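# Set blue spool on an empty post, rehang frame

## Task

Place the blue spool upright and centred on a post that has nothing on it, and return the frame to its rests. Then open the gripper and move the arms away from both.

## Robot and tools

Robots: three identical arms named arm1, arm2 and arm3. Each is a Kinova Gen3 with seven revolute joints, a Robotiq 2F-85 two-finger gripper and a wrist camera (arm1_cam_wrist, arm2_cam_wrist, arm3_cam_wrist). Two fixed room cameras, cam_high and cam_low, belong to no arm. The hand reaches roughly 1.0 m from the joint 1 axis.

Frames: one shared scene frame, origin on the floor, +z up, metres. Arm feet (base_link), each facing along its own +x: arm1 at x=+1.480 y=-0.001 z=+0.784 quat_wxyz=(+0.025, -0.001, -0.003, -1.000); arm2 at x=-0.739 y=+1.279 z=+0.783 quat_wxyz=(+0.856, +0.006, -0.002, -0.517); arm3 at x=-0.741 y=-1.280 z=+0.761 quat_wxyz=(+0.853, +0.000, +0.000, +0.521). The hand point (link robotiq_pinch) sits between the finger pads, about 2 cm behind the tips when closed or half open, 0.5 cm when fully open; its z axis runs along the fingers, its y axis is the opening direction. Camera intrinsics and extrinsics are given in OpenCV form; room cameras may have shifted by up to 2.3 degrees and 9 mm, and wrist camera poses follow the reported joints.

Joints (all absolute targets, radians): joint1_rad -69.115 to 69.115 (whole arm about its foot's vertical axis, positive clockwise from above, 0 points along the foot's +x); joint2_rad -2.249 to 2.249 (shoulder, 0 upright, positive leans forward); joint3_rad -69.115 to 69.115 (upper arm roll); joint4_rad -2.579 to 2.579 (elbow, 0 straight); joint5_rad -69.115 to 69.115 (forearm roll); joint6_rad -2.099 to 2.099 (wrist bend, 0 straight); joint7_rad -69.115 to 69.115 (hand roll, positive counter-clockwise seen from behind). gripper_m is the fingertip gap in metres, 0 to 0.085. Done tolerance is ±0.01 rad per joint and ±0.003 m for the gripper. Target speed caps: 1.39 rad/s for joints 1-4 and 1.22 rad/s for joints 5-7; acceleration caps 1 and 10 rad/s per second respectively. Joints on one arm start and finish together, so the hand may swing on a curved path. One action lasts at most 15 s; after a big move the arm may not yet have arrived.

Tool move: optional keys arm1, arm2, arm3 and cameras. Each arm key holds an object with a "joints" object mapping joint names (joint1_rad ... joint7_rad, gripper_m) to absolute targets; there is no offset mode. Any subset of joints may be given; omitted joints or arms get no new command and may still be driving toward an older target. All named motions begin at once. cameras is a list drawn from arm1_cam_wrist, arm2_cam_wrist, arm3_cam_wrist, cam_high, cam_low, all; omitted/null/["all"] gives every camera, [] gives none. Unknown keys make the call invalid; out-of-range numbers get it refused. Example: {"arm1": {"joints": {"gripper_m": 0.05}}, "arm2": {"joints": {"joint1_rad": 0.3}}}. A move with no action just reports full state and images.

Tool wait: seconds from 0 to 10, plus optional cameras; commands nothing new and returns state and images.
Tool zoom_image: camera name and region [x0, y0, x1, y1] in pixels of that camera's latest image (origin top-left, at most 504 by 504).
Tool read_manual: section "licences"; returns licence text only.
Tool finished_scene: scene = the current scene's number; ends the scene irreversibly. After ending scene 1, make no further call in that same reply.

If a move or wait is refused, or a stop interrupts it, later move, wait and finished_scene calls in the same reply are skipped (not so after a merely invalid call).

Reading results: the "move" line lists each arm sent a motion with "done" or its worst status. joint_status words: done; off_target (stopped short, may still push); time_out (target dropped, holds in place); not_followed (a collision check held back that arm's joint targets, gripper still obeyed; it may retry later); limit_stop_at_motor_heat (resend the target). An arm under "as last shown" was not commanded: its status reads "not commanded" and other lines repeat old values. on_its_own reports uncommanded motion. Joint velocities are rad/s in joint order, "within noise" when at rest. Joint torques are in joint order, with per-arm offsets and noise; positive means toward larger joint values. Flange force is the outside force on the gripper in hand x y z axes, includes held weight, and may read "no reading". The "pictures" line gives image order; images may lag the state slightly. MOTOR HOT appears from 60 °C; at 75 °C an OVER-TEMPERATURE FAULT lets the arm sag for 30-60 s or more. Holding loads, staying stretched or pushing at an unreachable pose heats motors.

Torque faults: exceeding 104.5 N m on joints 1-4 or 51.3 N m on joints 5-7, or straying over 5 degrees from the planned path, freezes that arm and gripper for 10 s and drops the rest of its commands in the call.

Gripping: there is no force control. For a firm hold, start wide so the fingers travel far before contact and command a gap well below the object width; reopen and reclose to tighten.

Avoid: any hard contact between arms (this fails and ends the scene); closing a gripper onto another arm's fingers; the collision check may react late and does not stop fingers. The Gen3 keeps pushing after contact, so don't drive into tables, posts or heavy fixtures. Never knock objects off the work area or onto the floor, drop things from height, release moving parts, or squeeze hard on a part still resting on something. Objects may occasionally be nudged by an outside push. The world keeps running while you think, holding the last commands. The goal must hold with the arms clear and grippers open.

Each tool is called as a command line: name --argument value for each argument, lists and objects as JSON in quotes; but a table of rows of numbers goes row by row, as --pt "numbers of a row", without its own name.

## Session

move --cameras '["cam_high","cam_low"]'

zoom_image --camera "cam_high" --region '[200, 160, 440, 350]'

zoom_image --camera "cam_low" --region '[270, 220, 410, 320]'

Scene clock: 0.00 s.
Joint torques (N m): no reading
Motor temperatures (°C): arm1=[31 40 32 30 39 44 40] | arm2=[35 33 32 31 35 47 41] | arm3=[36 33 34 33 38 41 40]
Flange force (N): no reading
Joint velocities: within noise
arm1.joint_positions: joint1_rad=+0.265 joint2_rad=-0.318 joint3_rad=-0.103 joint4_rad=+1.462 joint5_rad=-0.053 joint6_rad=+1.962 joint7_rad=+1.218 gripper_m=+0.085
arm1.joint_status: not commanded
arm1.hand: x=+1.3177 y=+0.0237 z=+1.2872 quat_wxyz=(-0.013, -0.975, +0.222, +0.015) (m; scene frame)
arm2.joint_positions: joint1_rad=-0.283 joint2_rad=-0.442 joint3_rad=-0.038 joint4_rad=+1.426 joint5_rad=-0.044 joint6_rad=+2.068 joint7_rad=+1.781 gripper_m=+0.085
arm2.joint_status: not commanded
arm2.hand: x=-0.6711 y=+1.1926 z=+1.3126 quat_wxyz=(-0.048, -0.264, -0.963, +0.006) (m; scene frame)
arm3.joint_positions: joint1_rad=-0.429 joint2_rad=-0.357 joint3_rad=-0.123 joint4_rad=+1.499 joint5_rad=+0.002 joint6_rad=+2.041 joint7_rad=+1.467 gripper_m=+0.085
arm3.joint_status: not commanded
arm3.hand: x=-0.7337 y=-1.1544 z=+1.2599 quat_wxyz=(-0.003, +0.694, -0.719, +0.032) (m; scene frame)
pictures: cam_high, cam_low

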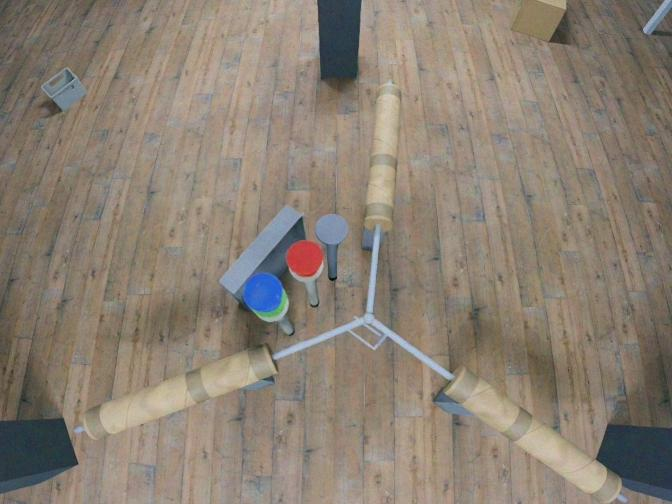

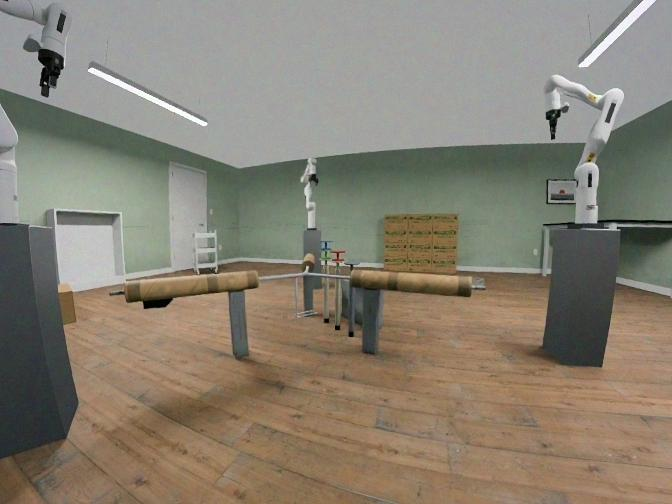

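Scaled by 2.100 from the camera's 672x504 image, which has a finer 960x720 frame.

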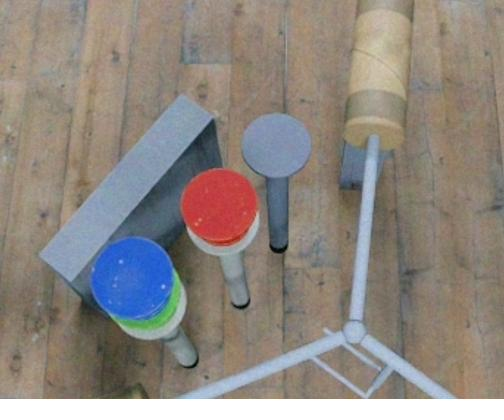

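Scaled by 3.600 from the camera's 672x504 image, which has a finer 960x720 frame.

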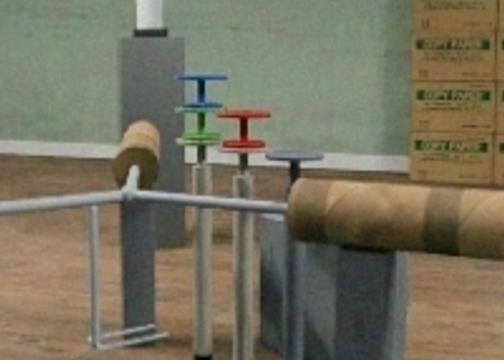

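move --arm1 '{"joints":{"joint1_rad":-0.3091,"joint2_rad":1.4154,"joint3_rad":0,"joint4_rad":0.7872,"joint5_rad":0,"joint6_rad":0.939,"joint7_rad":1.107}}' --arm2 '{"joints":{"joint1_rad":0.0824,"joint2_rad":1.1446,"joint3_rad":0,"joint4_rad":1.6304,"joint5_rad":0,"joint6_rad":0.3666,"joint7_rad":1.5879}}' --arm3 '{"joints":{"joint1_rad":-0.5705,"joint2_rad":1.0295,"joint3_rad":0,"joint4_rad":2.1279,"joint5_rad":0,"joint6_rad":-0.0158,"joint7_rad":0.8462}}' --cameras '["arm1_cam_wrist","arm2_cam_wrist","arm3_cam_wrist"]'

Scene clock: 53.30 s.
Joint torques (N m): arm1=[-0.23 -27.12 0.04 -6.52 0.23 0.16 -0.07] | arm2=[-1.13 -19.72 0.8 -2.4 -0.51 -0.15 -0.1] | arm3=[0.98 -17.07 0.51 1.07 -0.16 -0.02 0.07]
Motor temperatures (°C): arm1=[31 40 32 30 39 44 40] | arm2=[34 33 31 31 35 47 41] | arm3=[36 32 34 33 38 41 40]
Flange force (N): arm1=[-3.8 2.1 1.2] | arm2=[-2.1 -2.3 -3.5] | arm3=[-0.8 3.1 0.5]
move: arm1 done; arm2 done; arm3 done
Joint velocities: within noise
arm1.joint_positions: joint1_rad=-0.309 joint2_rad=+1.415 joint3_rad=+0.000 joint4_rad=+0.787 joint5_rad=+0.000 joint6_rad=+0.939 joint7_rad=+1.107 gripper_m=+0.085
arm1.joint_status: all done
arm1.hand: x=+0.8445 y=-0.2133 z=+0.6387 quat_wxyz=(-0.003, -0.999, +0.052, +0.000) (m; scene frame)
arm2.joint_positions: joint1_rad=+0.082 joint2_rad=+1.145 joint3_rad=+0.000 joint4_rad=+1.630 joint5_rad=+0.000 joint6_rad=+0.367 joint7_rad=+1.588 gripper_m=+0.085
arm2.joint_status: all done
arm2.hand: x=-0.5665 y=+0.8145 z=+0.6349 quat_wxyz=(-0.001, -0.545, -0.839, -0.006) (m; scene frame)
arm3.joint_positions: joint1_rad=-0.570 joint2_rad=+1.030 joint3_rad=+0.000 joint4_rad=+2.128 joint5_rad=+0.000 joint6_rad=-0.016 joint7_rad=+0.846 gripper_m=+0.085
arm3.joint_status: all done
arm3.hand: x=-0.7500 y=-0.9241 z=+0.6370 quat_wxyz=(+0.000, +0.454, -0.891, +0.000) (m; scene frame)
pictures: arm1_cam_wrist, arm2_cam_wrist, arm3_cam_wrist
camera_calibration:
arm1_cam_wrist: T_world_to_cam=[[-0.117057, -0.993124, -0.00183309, -0.109559], [-0.99304, 0.117071, -0.0128757, 0.924269], [0.0130018, 0.000313141, -0.999915, 0.774868], [0, 0, 0, 1]] pos_world=[0.894936, -0.217253, 0.786502]
arm2_cam_wrist: T_world_to_cam=[[0.89328, 0.44838, 0.0317235, 0.118198], [0.448715, -0.893666, -0.00396413, 1.03679], [0.0265728, 0.0177759, -0.999489, 0.782976], [0, 0, 0, 1]] pos_world=[-0.591614, 0.859633, 0.782936]
arm3_cam_wrist: T_world_to_cam=[[-0.807237, 0.589628, 0.0265975, -0.0829262], [0.590091, 0.807199, 0.0148885, 1.23219], [-0.0126908, 0.0277135, -0.999535, 0.804452], [0, 0, 0, 1]] pos_world=[-0.783836, -0.968021, 0.787938]

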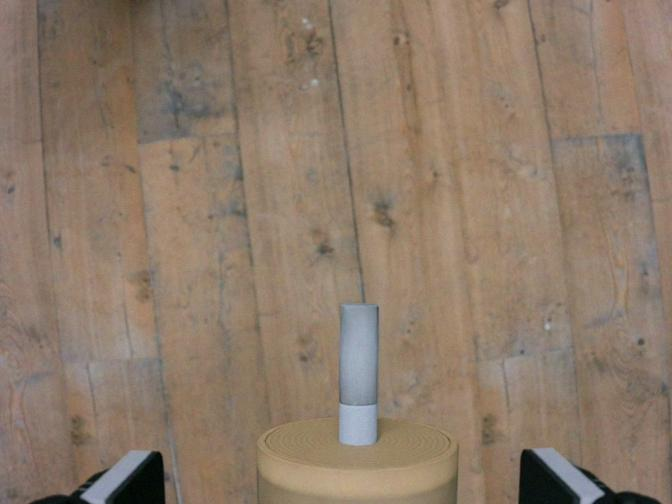

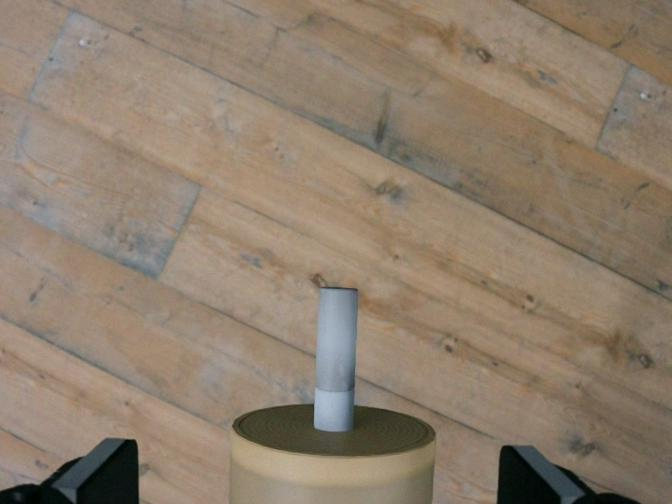

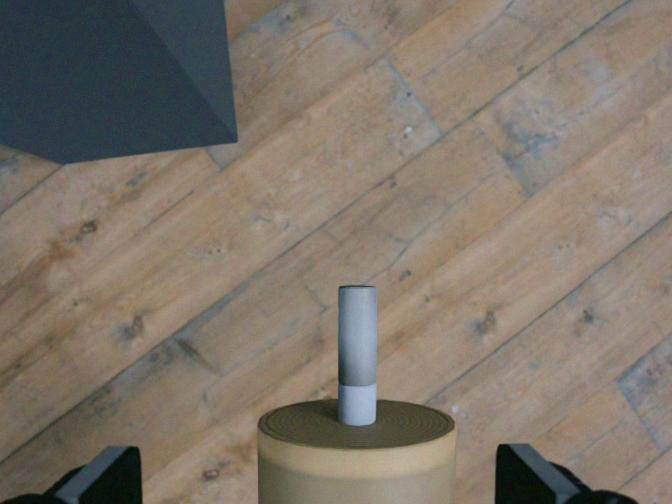

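move --arm1 '{"joints":{"joint1_rad":-0.3181,"joint2_rad":1.8119,"joint4_rad":0.5086,"joint6_rad":0.6989,"joint7_rad":1.0852,"gripper_m":0.055}}' --arm2 '{"joints":{"joint1_rad":0.0676,"joint2_rad":1.5839,"joint4_rad":1.3255,"joint6_rad":0.2322,"joint7_rad":1.5603,"gripper_m":0.055}}' --arm3 '{"joints":{"joint1_rad":-0.6108,"joint2_rad":1.5220,"joint4_rad":1.7863,"joint6_rad":-0.1667,"joint7_rad":0.7931,"gripper_m":0.055}}'

Scene clock: 98.53 s.
Joint torques (N m): arm1=[-0.25 -26.43 0.07 -6.13 0.25 -0.16 -0.12] | arm2=[-1.07 -20.4 0.84 -1.18 -0.5 -0.18 -0.13] | arm3=[1.03 -18.42 0.48 2.55 -0.21 0.01 0.04]
Motor temperatures (°C): arm1=[31 41 32 30 39 44 40] | arm2=[34 33 31 31 35 47 41] | arm3=[36 32 34 33 38 41 40]
Flange force (N): arm1=no reading | arm2=[-3.2 -2.2 -2.2] | arm3=[-0.9 3.0 1.9]
move: arm1 done; arm2 done; arm3 done
Joint velocities: within noise
arm1.joint_positions: joint1_rad=-0.318 joint2_rad=+1.812 joint3_rad=+0.000 joint4_rad=+0.509 joint5_rad=+0.000 joint6_rad=+0.699 joint7_rad=+1.085 gripper_m=+0.055
arm1.joint_status: all done
arm1.hand: x=+0.8395 y=-0.2226 z=+0.4469 quat_wxyz=(-0.028, -0.996, +0.059, +0.056) (m; scene frame)
arm2.joint_positions: joint1_rad=+0.068 joint2_rad=+1.584 joint3_rad=+0.000 joint4_rad=+1.326 joint5_rad=+0.000 joint6_rad=+0.232 joint7_rad=+1.560 gripper_m=+0.055
arm2.joint_status: all done
arm2.hand: x=-0.5591 y=+0.8211 z=+0.4431 quat_wxyz=(-0.001, -0.550, -0.835, -0.006) (m; scene frame)
arm3.joint_positions: joint1_rad=-0.611 joint2_rad=+1.522 joint3_rad=+0.000 joint4_rad=+1.786 joint5_rad=+0.000 joint6_rad=-0.167 joint7_rad=+0.793 gripper_m=+0.055
arm3.joint_status: all done
arm3.hand: x=-0.7659 y=-0.9125 z=+0.4451 quat_wxyz=(+0.000, +0.448, -0.894, +0.000) (m; scene frame)
pictures: arm1_cam_wrist, arm2_cam_wrist, arm3_cam_wrist, cam_high, cam_low
camera_calibration:
arm1_cam_wrist: T_world_to_cam=[[-0.12714, -0.990277, 0.0564461, -0.136697], [-0.986763, 0.132054, 0.0941354, 0.86809], [-0.100674, -0.0437305, -0.993958, 0.666169], [0, 0, 0, 1]] pos_world=[0.906285, -0.220871, 0.588142]
arm2_cam_wrist: T_world_to_cam=[[0.898986, 0.436833, 0.031647, 0.127336], [0.43716, -0.899375, -0.00393087, 1.03687], [0.0267454, 0.0173686, -0.999491, 0.591391], [0, 0, 0, 1]] pos_world=[-0.583568, 0.866637, 0.591136]
arm3_cam_wrist: T_world_to_cam=[[-0.799673, 0.599848, 0.0265633, -0.0823628], [0.60031, 0.799628, 0.0149047, 1.23602], [-0.0123002, 0.0278651, -0.999536, 0.612557], [0, 0, 0, 1]] pos_world=[-0.800325, -0.956022, 0.596038]

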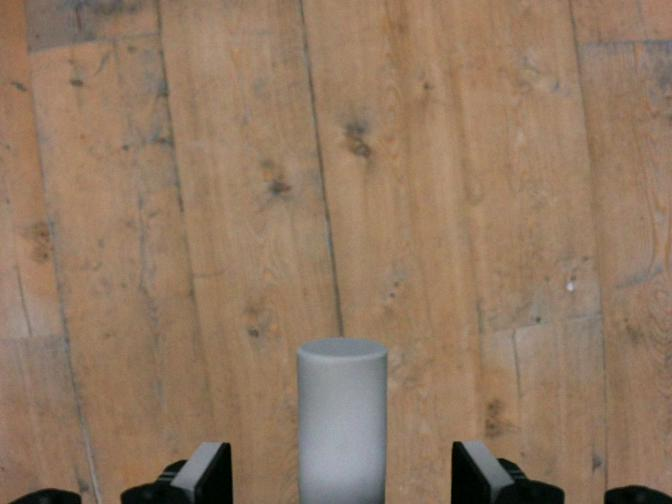

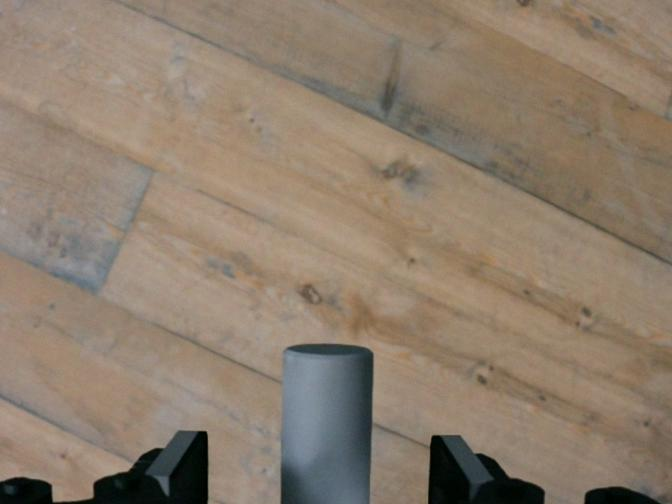

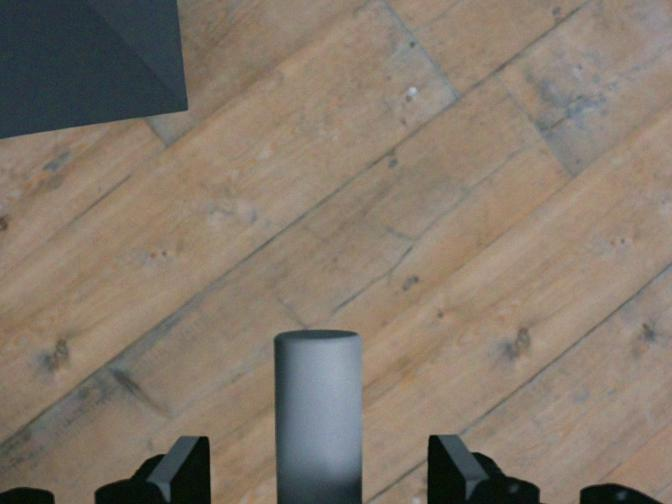

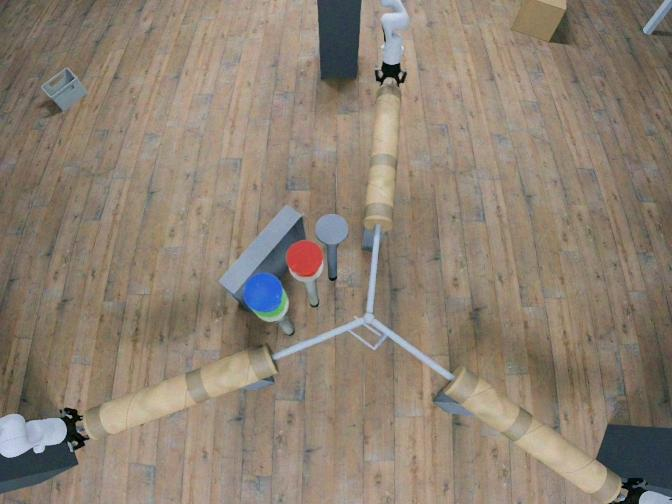

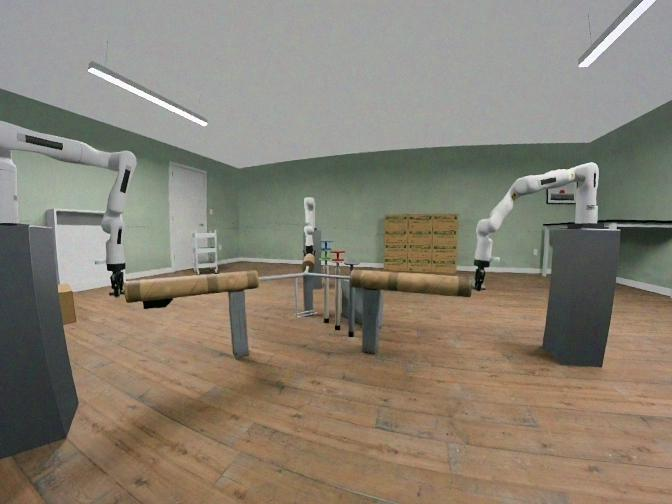

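move --arm1 '{"joints":{"gripper_m":0.0}}' --arm2 '{"joints":{"gripper_m":0.0}}' --arm3 '{"joints":{"gripper_m":0.0}}' --cameras '[]'

move --arm1 '{"joints":{"joint1_rad":-0.3176,"joint2_rad":1.3047,"joint4_rad":0.9990,"joint6_rad":0.7157,"joint7_rad":1.0857}}' --arm2 '{"joints":{"joint1_rad":0.0621,"joint2_rad":1.0901,"joint4_rad":1.6641,"joint6_rad":0.3874,"joint7_rad":1.5548}}' --arm3 '{"joints":{"joint1_rad":-0.6101,"joint2_rad":0.9661,"joint4_rad":2.1092,"joint6_rad":0.0663,"joint7_rad":0.7938}}' --cameras '["cam_high","cam_low"]'

Scene clock: 128.03 s.
Joint torques (N m): arm1=[-1.12 -23.57 -0.48 -6.25 0.07 -1.35 0.07] | arm2=[0.64 -15.92 2.99 -3.6 -0.21 -2.05 -0.16] | arm3=[1.78 -14.47 1.49 -1.32 -0.48 -1.46 -0.07]
Motor temperatures (°C): arm1=[31 42 32 30 39 44 40] | arm2=[34 34 31 31 35 47 41] | arm3=[36 33 34 32 38 41 40]
Flange force (N): arm1=no reading | arm2=[2.5 1.5 -18.7] | arm3=[3.8 1.2 -16.5]
move: arm1 off_target; arm2 off_target; arm3 off_target
Joint velocities: within noise
arm1.joint_positions: joint1_rad=-0.318 joint2_rad=+1.812 joint3_rad=+0.000 joint4_rad=+0.509 joint5_rad=+0.000 joint6_rad=+0.699 joint7_rad=+1.085 gripper_m=+0.017
arm1.joint_status: gripper_m off_target (ended at +0.017, target +0.000)
arm1.hand: x=+0.8395 y=-0.2226 z=+0.4469 quat_wxyz=(-0.028, -0.996, +0.059, +0.056) (m; scene frame)
arm2.joint_positions: joint1_rad=+0.068 joint2_rad=+1.584 joint3_rad=+0.000 joint4_rad=+1.326 joint5_rad=+0.000 joint6_rad=+0.232 joint7_rad=+1.560 gripper_m=+0.017
arm2.joint_status: gripper_m off_target (ended at +0.017, target +0.000)
arm2.hand: x=-0.5590 y=+0.8211 z=+0.4431 quat_wxyz=(-0.001, -0.550, -0.835, -0.006) (m; scene frame)
arm3.joint_positions: joint1_rad=-0.611 joint2_rad=+1.522 joint3_rad=+0.000 joint4_rad=+1.786 joint5_rad=+0.000 joint6_rad=-0.167 joint7_rad=+0.793 gripper_m=+0.017
arm3.joint_status: gripper_m off_target (ended at +0.017, target +0.000)
arm3.hand: x=-0.7659 y=-0.9125 z=+0.4451 quat_wxyz=(+0.000, +0.448, -0.894, +0.000) (m; scene frame)
pictures: none
No camera images: "cameras" was empty.

Scene clock: 129.87 s.
Joint torques (N m): arm1=[2.99 -31.55 2.94 -10.19 1.37 -2.13 -0.02] | arm2=[-3.63 -22.19 -2.11 -3.99 -1.08 -0.8 -0.08] | arm3=[1.83 -17.58 1.41 2.38 -0.47 0.96 -0.19]
Motor temperatures (°C): arm1=[31 42 32 30 39 44 40] | arm2=[34 34 31 31 35 47 41] | arm3=[36 33 34 32 38 41 40]
Flange force (N): arm1=[4.0 3.8 5.1] | arm2=[-1.2 -7.3 0.5] | arm3=[-2.4 6.7 5.0]
move: arm1 done; arm2 done; arm3 done
Joint velocities: within noise
arm1.joint_positions: joint1_rad=-0.317 joint2_rad=+1.305 joint3_rad=+0.000 joint4_rad=+0.999 joint5_rad=+0.000 joint6_rad=+0.716 joint7_rad=+1.086 gripper_m=+0.017
arm1.joint_status: all done
arm1.hand: x=+0.8386 y=-0.2214 z=+0.6620 quat_wxyz=(-0.028, -0.996, +0.059, +0.056) (m; scene frame)
arm2.joint_positions: joint1_rad=+0.062 joint2_rad=+1.090 joint3_rad=+0.000 joint4_rad=+1.664 joint5_rad=+0.000 joint6_rad=+0.387 joint7_rad=+1.555 gripper_m=+0.017
arm2.joint_status: all done
arm2.hand: x=-0.5589 y=+0.8213 z=+0.6581 quat_wxyz=(-0.002, -0.550, -0.835, -0.006) (m; scene frame)
arm3.joint_positions: joint1_rad=-0.610 joint2_rad=+0.966 joint3_rad=+0.000 joint4_rad=+2.109 joint5_rad=+0.000 joint6_rad=+0.066 joint7_rad=+0.794 gripper_m=+0.017
arm3.joint_status: all done
arm3.hand: x=-0.7656 y=-0.9134 z=+0.6601 quat_wxyz=(+0.000, +0.448, -0.894, +0.000) (m; scene frame)
pictures: cam_high, cam_low

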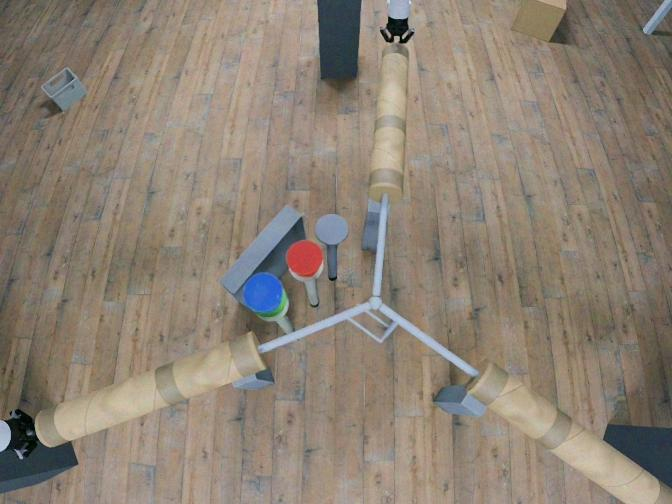

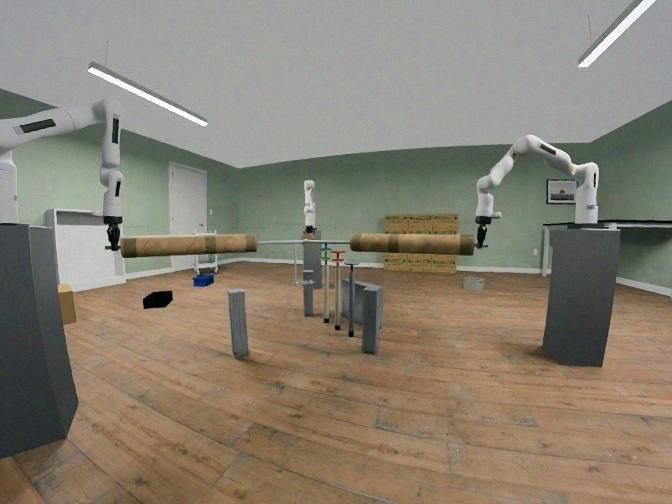

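move --arm1 '{"joints":{"joint1_rad":-0.1748,"joint2_rad":1.0920,"joint4_rad":0.9891,"joint6_rad":0.9383,"joint7_rad":1.2285}}' --arm2 '{"joints":{"joint1_rad":0.0392,"joint2_rad":0.6728,"joint4_rad":2.0368,"joint6_rad":0.4320,"joint7_rad":1.5319}}' --arm3 '{"joints":{"joint1_rad":-0.6516,"joint2_rad":0.7107,"joint4_rad":1.7975,"joint6_rad":0.6334,"joint7_rad":0.7523}}' --cameras '[]'

move --arm1 '{"joints":{"joint1_rad":-0.0373,"joint2_rad":1.0438,"joint4_rad":0.7657,"joint6_rad":1.2099,"joint7_rad":1.3660}}' --arm2 '{"joints":{"joint1_rad":0.0019,"joint2_rad":0.2954,"joint4_rad":2.2611,"joint6_rad":0.5851,"joint7_rad":1.4946}}' --arm3 '{"joints":{"joint1_rad":-0.6790,"joint2_rad":0.7278,"joint4_rad":1.3461,"joint6_rad":1.0677,"joint7_rad":0.7249}}' --cameras '["cam_high","cam_low"]'

zoom_image --camera "cam_low" --region '[290, 210, 360, 270]'

zoom_image --camera "cam_high" --region '[220, 200, 360, 320]'

Scene clock: 149.50 s.
Joint torques (N m): arm1=[5.6 -32.15 5.46 -14.54 3 -4.56 -0.03] | arm2=[-6.66 -16.85 -6.32 -3.53 -2.39 -0.77 0.05] | arm3=[1.81 -17.29 1.06 2.46 -0.16 4.21 -0.09]
Motor temperatures (°C): arm1=[31 43 32 30 39 43 40] | arm2=[34 34 31 31 35 47 41] | arm3=[36 33 34 32 38 41 40]
Flange force (N): arm1=[11.0 5.6 2.6] | arm2=[-4.0 -16.6 -0.7] | arm3=[-9.7 13.8 4.1]
move: arm1 done; arm2 done; arm3 done
TORQUE WARNING: arm2's joint4_rad reached its warning level (56.7 N m). A warning alone does not stop the arm.
Joint velocities: within noise
arm1.joint_positions: joint1_rad=-0.175 joint2_rad=+1.092 joint3_rad=+0.000 joint4_rad=+0.989 joint5_rad=+0.000 joint6_rad=+0.938 joint7_rad=+1.229 gripper_m=+0.017
arm1.joint_status: all done
arm1.hand: x=+0.8060 y=-0.1289 z=+0.8015 quat_wxyz=(-0.020, -0.996, +0.059, +0.059) (m; scene frame)
arm2.joint_positions: joint1_rad=+0.039 joint2_rad=+0.673 joint3_rad=+0.000 joint4_rad=+2.037 joint5_rad=+0.000 joint6_rad=+0.432 joint7_rad=+1.532 gripper_m=+0.017
arm2.joint_status: all done
arm2.hand: x=-0.5918 y=+0.9128 z=+0.7987 quat_wxyz=(-0.002, -0.550, -0.835, -0.006) (m; scene frame)
arm3.joint_positions: joint1_rad=-0.652 joint2_rad=+0.711 joint3_rad=+0.000 joint4_rad=+1.797 joint5_rad=+0.000 joint6_rad=+0.633 joint7_rad=+0.752 gripper_m=+0.017
arm3.joint_status: all done
arm3.hand: x=-0.7975 y=-0.8226 z=+0.8000 quat_wxyz=(+0.000, +0.448, -0.894, +0.000) (m; scene frame)
pictures: none
No camera images: "cameras" was empty.

Scene clock: 151.20 s.
Joint torques (N m): arm1=[7.49 -33.87 6.59 -19.45 4.42 -8.89 -0.51] | arm2=[-7.95 -10.6 -7.52 -4.09 -4.74 -0.34 0.05] | arm3=[3.01 -20.5 1.97 2.51 0.46 7.38 0.02]
Motor temperatures (°C): arm1=[31 43 32 30 39 44 40] | arm2=[34 34 31 31 35 47 41] | arm3=[36 33 34 32 38 41 40]
Flange force (N): arm1=[19.4 7.1 -0.2] | arm2=[-4.8 -25.4 -2.8] | arm3=[-14.7 22.4 4.0]
move: arm1 done; arm2 done; arm3 done
TORQUE WARNING: arm1's joint6_rad reached its warning level (29.4 N m). A warning alone does not stop the arm.
Joint velocities: within noise
arm1.joint_positions: joint1_rad=-0.037 joint2_rad=+1.044 joint3_rad=+0.000 joint4_rad=+0.766 joint5_rad=+0.000 joint6_rad=+1.210 joint7_rad=+1.366 gripper_m=+0.017
arm1.joint_status: all done
arm1.hand: x=+0.7737 y=-0.0367 z=+0.8980 quat_wxyz=(-0.012, -0.996, +0.059, +0.061) (m; scene frame)
arm2.joint_positions: joint1_rad=+0.002 joint2_rad=+0.295 joint3_rad=+0.000 joint4_rad=+2.261 joint5_rad=+0.000 joint6_rad=+0.585 joint7_rad=+1.495 gripper_m=+0.017
arm2.joint_status: all done
arm2.hand: x=-0.6245 y=+1.0044 z=+0.8960 quat_wxyz=(-0.001, -0.550, -0.835, -0.006) (m; scene frame)
arm3.joint_positions: joint1_rad=-0.679 joint2_rad=+0.728 joint3_rad=+0.000 joint4_rad=+1.346 joint5_rad=+0.000 joint6_rad=+1.068 joint7_rad=+0.725 gripper_m=+0.017
arm3.joint_status: all done
arm3.hand: x=-0.8292 y=-0.7316 z=+0.8970 quat_wxyz=(+0.000, +0.448, -0.894, +0.000) (m; scene frame)
pictures: cam_high, cam_low

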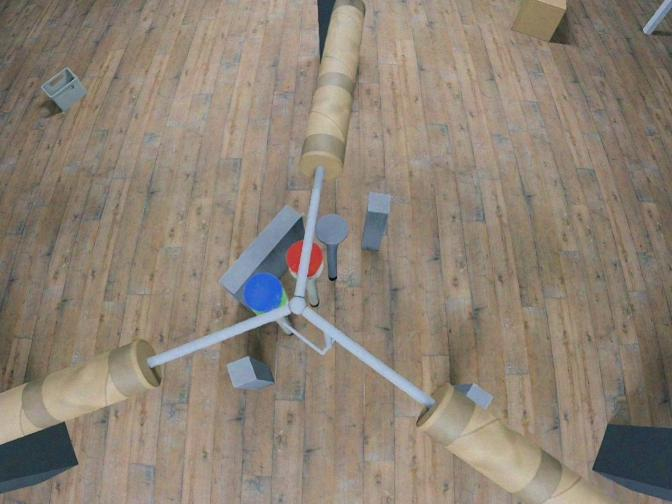

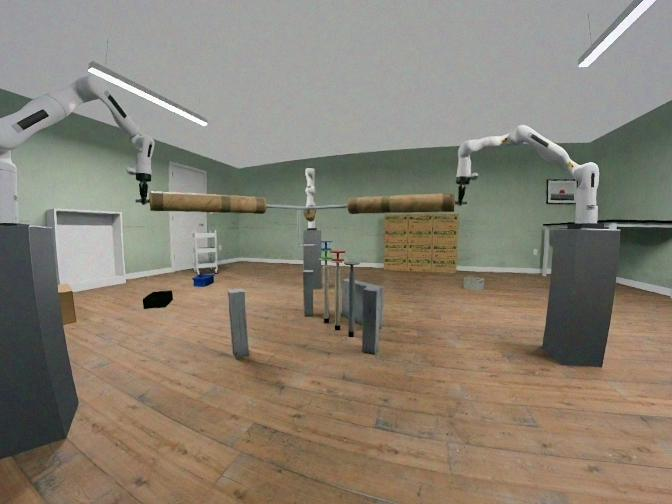

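Scaled by 7.200 from the camera's 672x504 image, which has a finer 960x720 frame.

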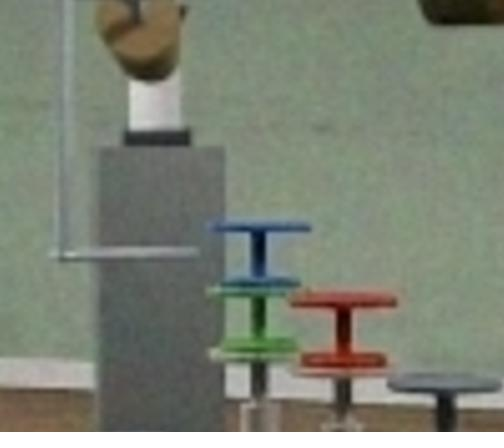

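Scaled by 3.600 from the camera's 672x504 image, which has a finer 960x720 frame.

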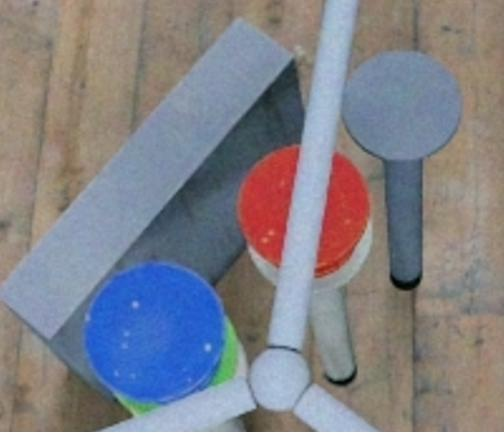

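zoom_image --camera "cam_high" --region '[240, 270, 350, 370]'

Scaled by 4.582 from the camera's 672x504 image, which has a finer 960x720 frame.

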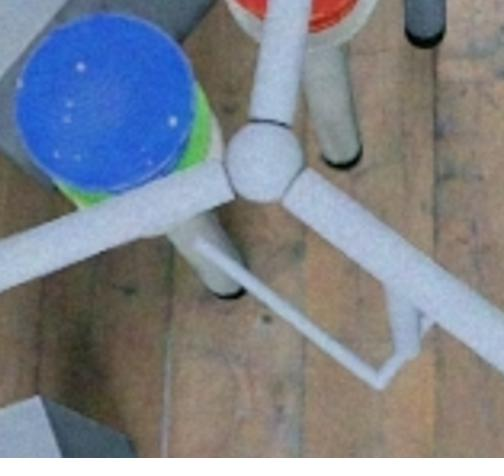

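move --arm1 '{"joints":{"joint1_rad":0.0475,"joint2_rad":0.9189,"joint4_rad":1.0643,"joint6_rad":1.0362,"joint7_rad":1.4508}}' --arm2 '{"joints":{"joint1_rad":-0.2469,"joint2_rad":0.2672,"joint4_rad":2.3572,"joint6_rad":0.5172,"joint7_rad":1.2458}}' --arm3 '{"joints":{"joint1_rad":-0.5869,"joint2_rad":0.8638,"joint4_rad":1.0942,"joint6_rad":1.1836,"joint7_rad":0.8170}}' --cameras '["cam_high","cam_low"]'

zoom_image --camera "cam_low" --region '[290, 210, 360, 270]'

zoom_image --camera "cam_high" --region '[220, 230, 340, 350]'

Scene clock: 172.93 s.
Joint torques (N m): arm1=[3.96 -29.07 4.36 -12.88 2.71 -3.26 -0.54] | arm2=[-1.72 -11.59 -0.29 -10.86 -0.55 -4.33 0.05] | arm3=[1.82 -26.53 1.07 -9.11 0.07 0.07 -0.05]
Motor temperatures (°C): arm1=[31 44 32 31 39 44 40] | arm2=[34 34 31 31 35 47 41] | arm3=[36 33 34 32 38 41 40]
Flange force (N): arm1=[5.0 5.1 2.9] | arm2=[7.7 -7.1 -3.9] | arm3=[-0.1 3.3 4.2]
move: arm1 done; arm2 done; arm3 done
Joint velocities: within noise
arm1.joint_positions: joint1_rad=+0.047 joint2_rad=+0.919 joint3_rad=+0.000 joint4_rad=+1.064 joint5_rad=+0.000 joint6_rad=+1.036 joint7_rad=+1.451 gripper_m=+0.017
arm1.joint_status: all done
arm1.hand: x=+0.8197 y=+0.0232 z=+0.8897 quat_wxyz=(-0.006, -0.996, +0.059, +0.062) (m; scene frame)
arm2.joint_positions: joint1_rad=-0.247 joint2_rad=+0.267 joint3_rad=+0.000 joint4_rad=+2.357 joint5_rad=+0.000 joint6_rad=+0.517 joint7_rad=+1.246 gripper_m=+0.017
arm2.joint_status: all done
arm2.hand: x=-0.5803 y=+1.0633 z=+0.8890 quat_wxyz=(-0.001, -0.550, -0.835, -0.006) (m; scene frame)
arm3.joint_positions: joint1_rad=-0.587 joint2_rad=+0.864 joint3_rad=+0.000 joint4_rad=+1.094 joint5_rad=+0.000 joint6_rad=+1.184 joint7_rad=+0.817 gripper_m=+0.017
arm3.joint_status: all done
arm3.hand: x=-0.7845 y=-0.6705 z=+0.8890 quat_wxyz=(+0.000, +0.448, -0.894, +0.000) (m; scene frame)
pictures: cam_high, cam_low

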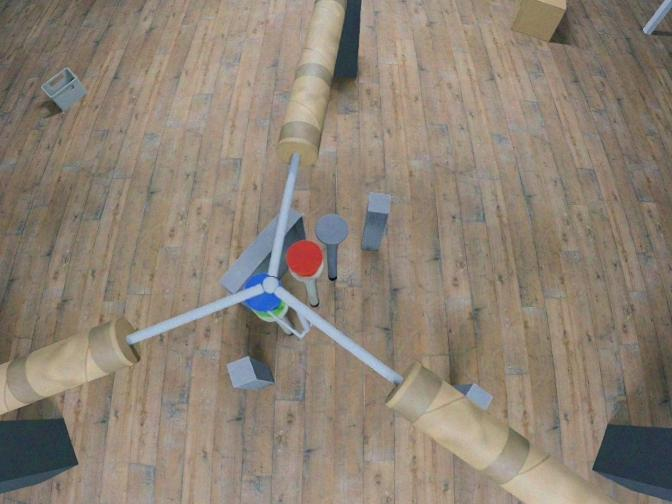

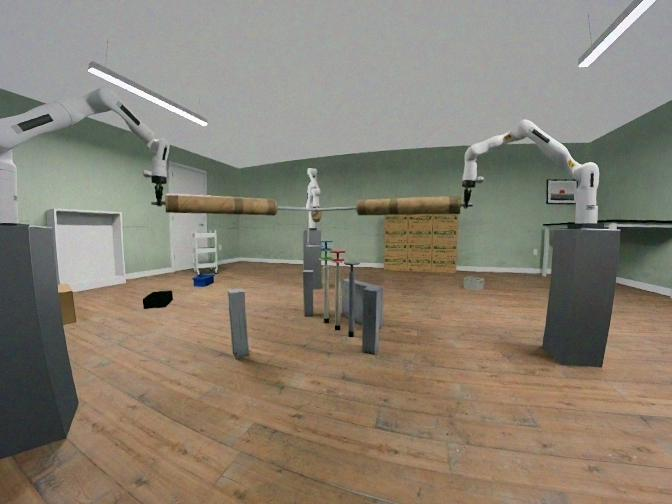

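Scaled by 7.200 from the camera's 672x504 image, which has a finer 960x720 frame.

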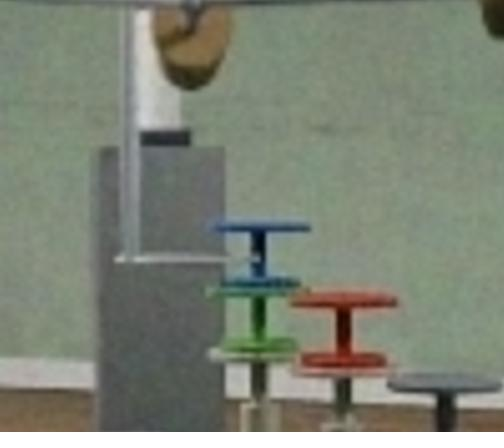

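Scaled by 4.200 from the camera's 672x504 image, which has a finer 960x720 frame.

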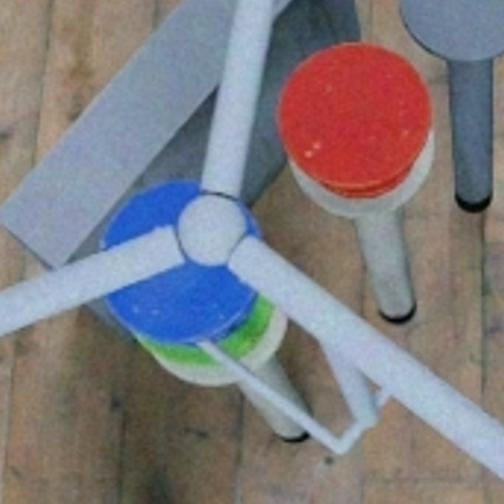

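move --arm1 '{"joints":{"joint1_rad":0.1528,"joint2_rad":0.8208,"joint4_rad":1.2746,"joint6_rad":0.9240,"joint7_rad":1.5561}}' --arm2 '{"joints":{"joint1_rad":-0.5585,"joint2_rad":0.2479,"joint4_rad":2.3893,"joint6_rad":0.5044,"joint7_rad":0.9342}}' --arm3 '{"joints":{"joint1_rad":-0.5045,"joint2_rad":1.0492,"joint4_rad":0.6978,"joint6_rad":1.3946,"joint7_rad":0.8994}}' --cameras '["cam_high","cam_low"]'

zoom_image --camera "cam_low" --region '[290, 210, 360, 270]'

zoom_image --camera "cam_high" --region '[220, 230, 340, 350]'

Scene clock: 196.53 s.
Joint torques (N m): arm1=[4.18 -27.33 4.85 -12.89 2.85 -3.53 -0.43] | arm2=[-0.17 -11.52 1.58 -12.71 0.59 -5.37 0.05] | arm3=[1.21 -29.92 0.5 -10.82 -0.25 -0.77 -0.08]
Motor temperatures (°C): arm1=[31 45 32 31 39 44 40] | arm2=[34 34 31 31 35 47 41] | arm3=[36 34 34 33 38 41 40]
Flange force (N): arm1=[5.4 6.4 2.7] | arm2=[11.5 -6.3 -4.6] | arm3=[0.5 1.1 4.1]
move: arm1 done; arm2 done; arm3 done
Joint velocities: within noise
arm1.joint_positions: joint1_rad=+0.153 joint2_rad=+0.821 joint3_rad=+0.000 joint4_rad=+1.275 joint5_rad=+0.000 joint6_rad=+0.924 joint7_rad=+1.556 gripper_m=+0.017
arm1.joint_status: all done
arm1.hand: x=+0.8682 y=+0.0882 z=+0.8892 quat_wxyz=(+0.000, -0.996, +0.059, +0.061) (m; scene frame)
arm2.joint_positions: joint1_rad=-0.559 joint2_rad=+0.248 joint3_rad=+0.000 joint4_rad=+2.389 joint5_rad=+0.000 joint6_rad=+0.504 joint7_rad=+0.934 gripper_m=+0.017
arm2.joint_status: all done
arm2.hand: x=-0.5318 y=+1.1283 z=+0.8901 quat_wxyz=(-0.001, -0.550, -0.835, -0.006) (m; scene frame)
arm3.joint_positions: joint1_rad=-0.505 joint2_rad=+1.049 joint3_rad=+0.000 joint4_rad=+0.698 joint5_rad=+0.000 joint6_rad=+1.395 joint7_rad=+0.899 gripper_m=+0.017
arm3.joint_status: all done
arm3.hand: x=-0.7363 y=-0.6057 z=+0.8889 quat_wxyz=(+0.000, +0.448, -0.894, +0.000) (m; scene frame)
pictures: cam_high, cam_low

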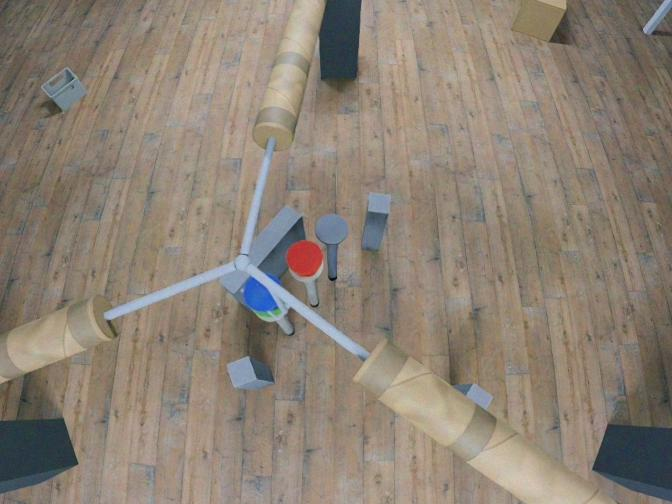

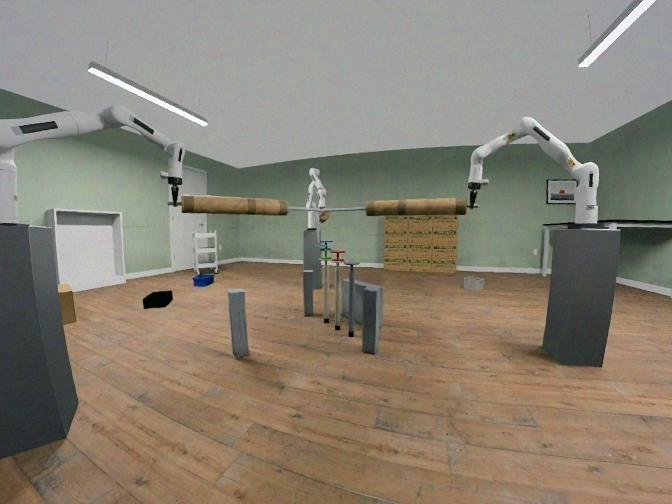

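Scaled by 7.200 from the camera's 672x504 image, which has a finer 960x720 frame.

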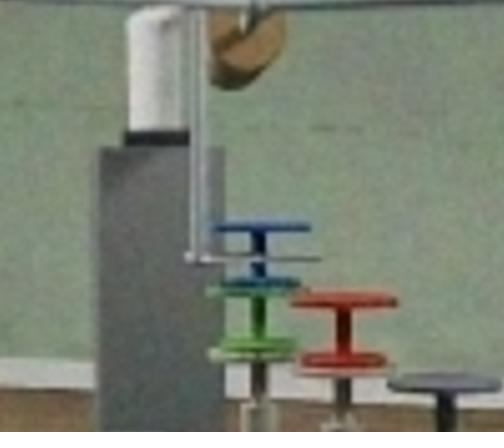

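Scaled by 4.200 from the camera's 672x504 image, which has a finer 960x720 frame.

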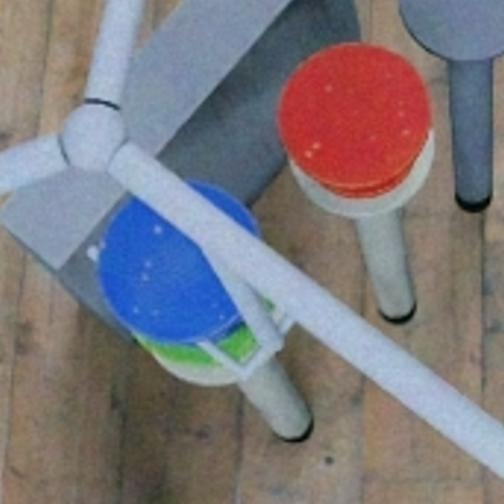

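move --arm1 '{"joints":{"joint2_rad":0.7243,"joint4_rad":1.1364,"joint6_rad":1.1587}}' --arm2 '{"joints":{"joint2_rad":0.0151,"joint4_rad":2.2136,"joint6_rad":0.9129}}' --arm3 '{"joints":{"joint2_rad":1.0363,"joint4_rad":0.4189,"joint6_rad":1.6864}}' --cameras '["cam_high","cam_low"]'

zoom_image --camera "cam_low" --region '[290, 200, 360, 270]'

zoom_image --camera "cam_high" --region '[220, 210, 340, 330]'

Scene clock: 200.83 s.
Joint torques (N m): arm1=[5.36 -26.2 5.54 -13.68 3.88 -3.78 -0.48] | arm2=[3.8 -9.25 5.42 -19.7 5.27 -8.36 -0.01] | arm3=[1.67 -30.85 1 -15.75 0.19 -6.16 -0.06]
Motor temperatures (°C): arm1=[31 45 32 31 39 44 40] | arm2=[34 34 31 31 35 47 41] | arm3=[36 34 34 33 38 41 40]
Flange force (N): arm1=[6.0 8.2 2.2] | arm2=[31.8 1.4 -2.4] | arm3=no reading
move: arm1 done; arm2 done; arm3 done
Joint velocities: within noise
arm1.joint_positions: joint1_rad=+0.153 joint2_rad=+0.724 joint3_rad=+0.000 joint4_rad=+1.136 joint5_rad=+0.000 joint6_rad=+1.159 joint7_rad=+1.556 gripper_m=+0.017
arm1.joint_status: all done
arm1.hand: x=+0.8682 y=+0.0887 z=+0.9852 quat_wxyz=(+0.000, -0.996, +0.059, +0.061) (m; scene frame)
arm2.joint_positions: joint1_rad=-0.558 joint2_rad=+0.015 joint3_rad=+0.000 joint4_rad=+2.214 joint5_rad=+0.000 joint6_rad=+0.913 joint7_rad=+0.934 gripper_m=+0.017
arm2.joint_status: all done
arm2.hand: x=-0.5328 y=+1.1275 z=+0.9859 quat_wxyz=(-0.001, -0.550, -0.835, -0.006) (m; scene frame)
arm3.joint_positions: joint1_rad=-0.505 joint2_rad=+1.036 joint3_rad=+0.000 joint4_rad=+0.419 joint5_rad=+0.000 joint6_rad=+1.686 joint7_rad=+0.899 gripper_m=+0.017
arm3.joint_status: all done
arm3.hand: x=-0.7362 y=-0.6055 z=+0.9850 quat_wxyz=(+0.000, +0.448, -0.894, +0.000) (m; scene frame)
pictures: cam_high, cam_low

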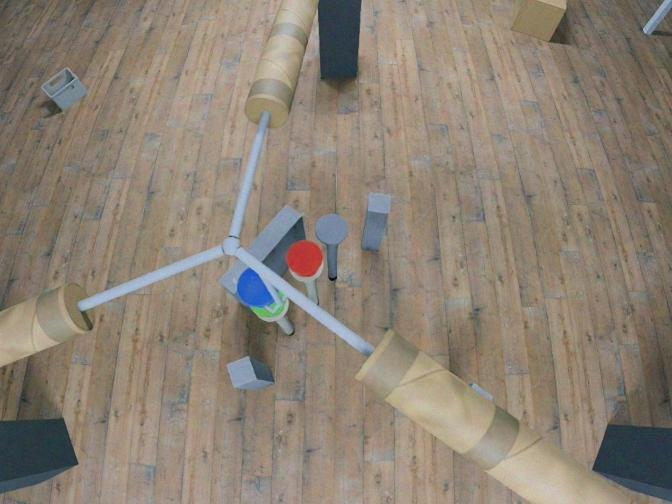

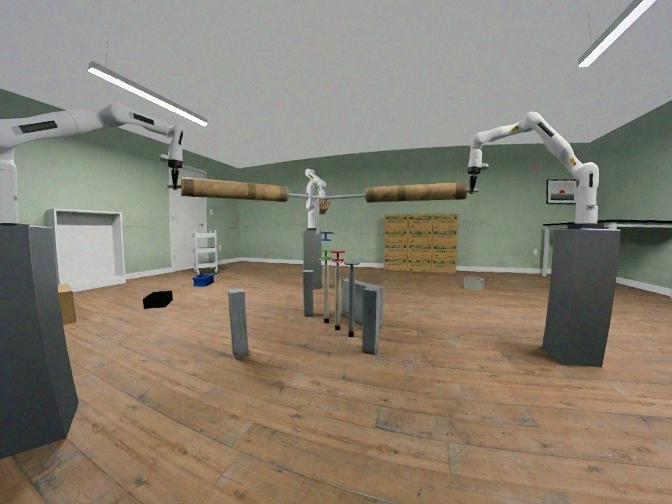

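Scaled by 7.200 from the camera's 672x504 image, which has a finer 960x720 frame.

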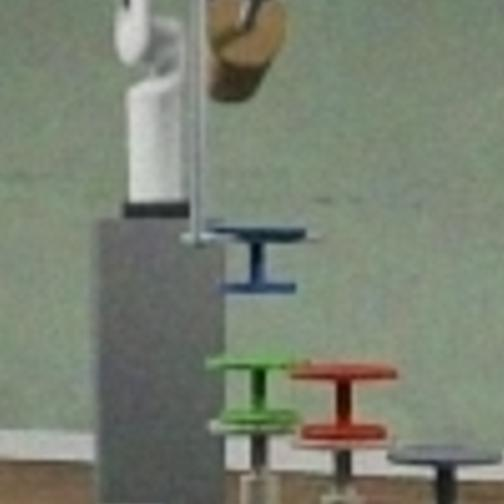

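Scaled by 4.200 from the camera's 672x504 image, which has a finer 960x720 frame.

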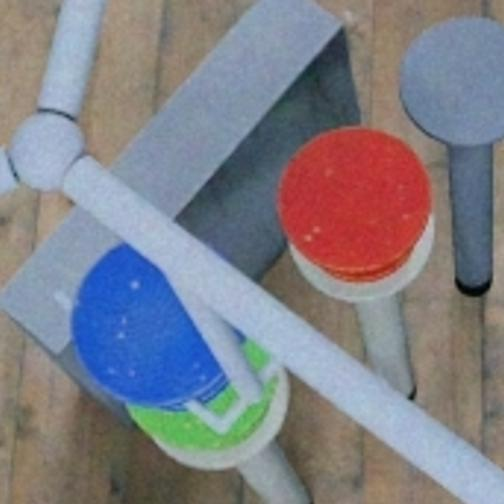

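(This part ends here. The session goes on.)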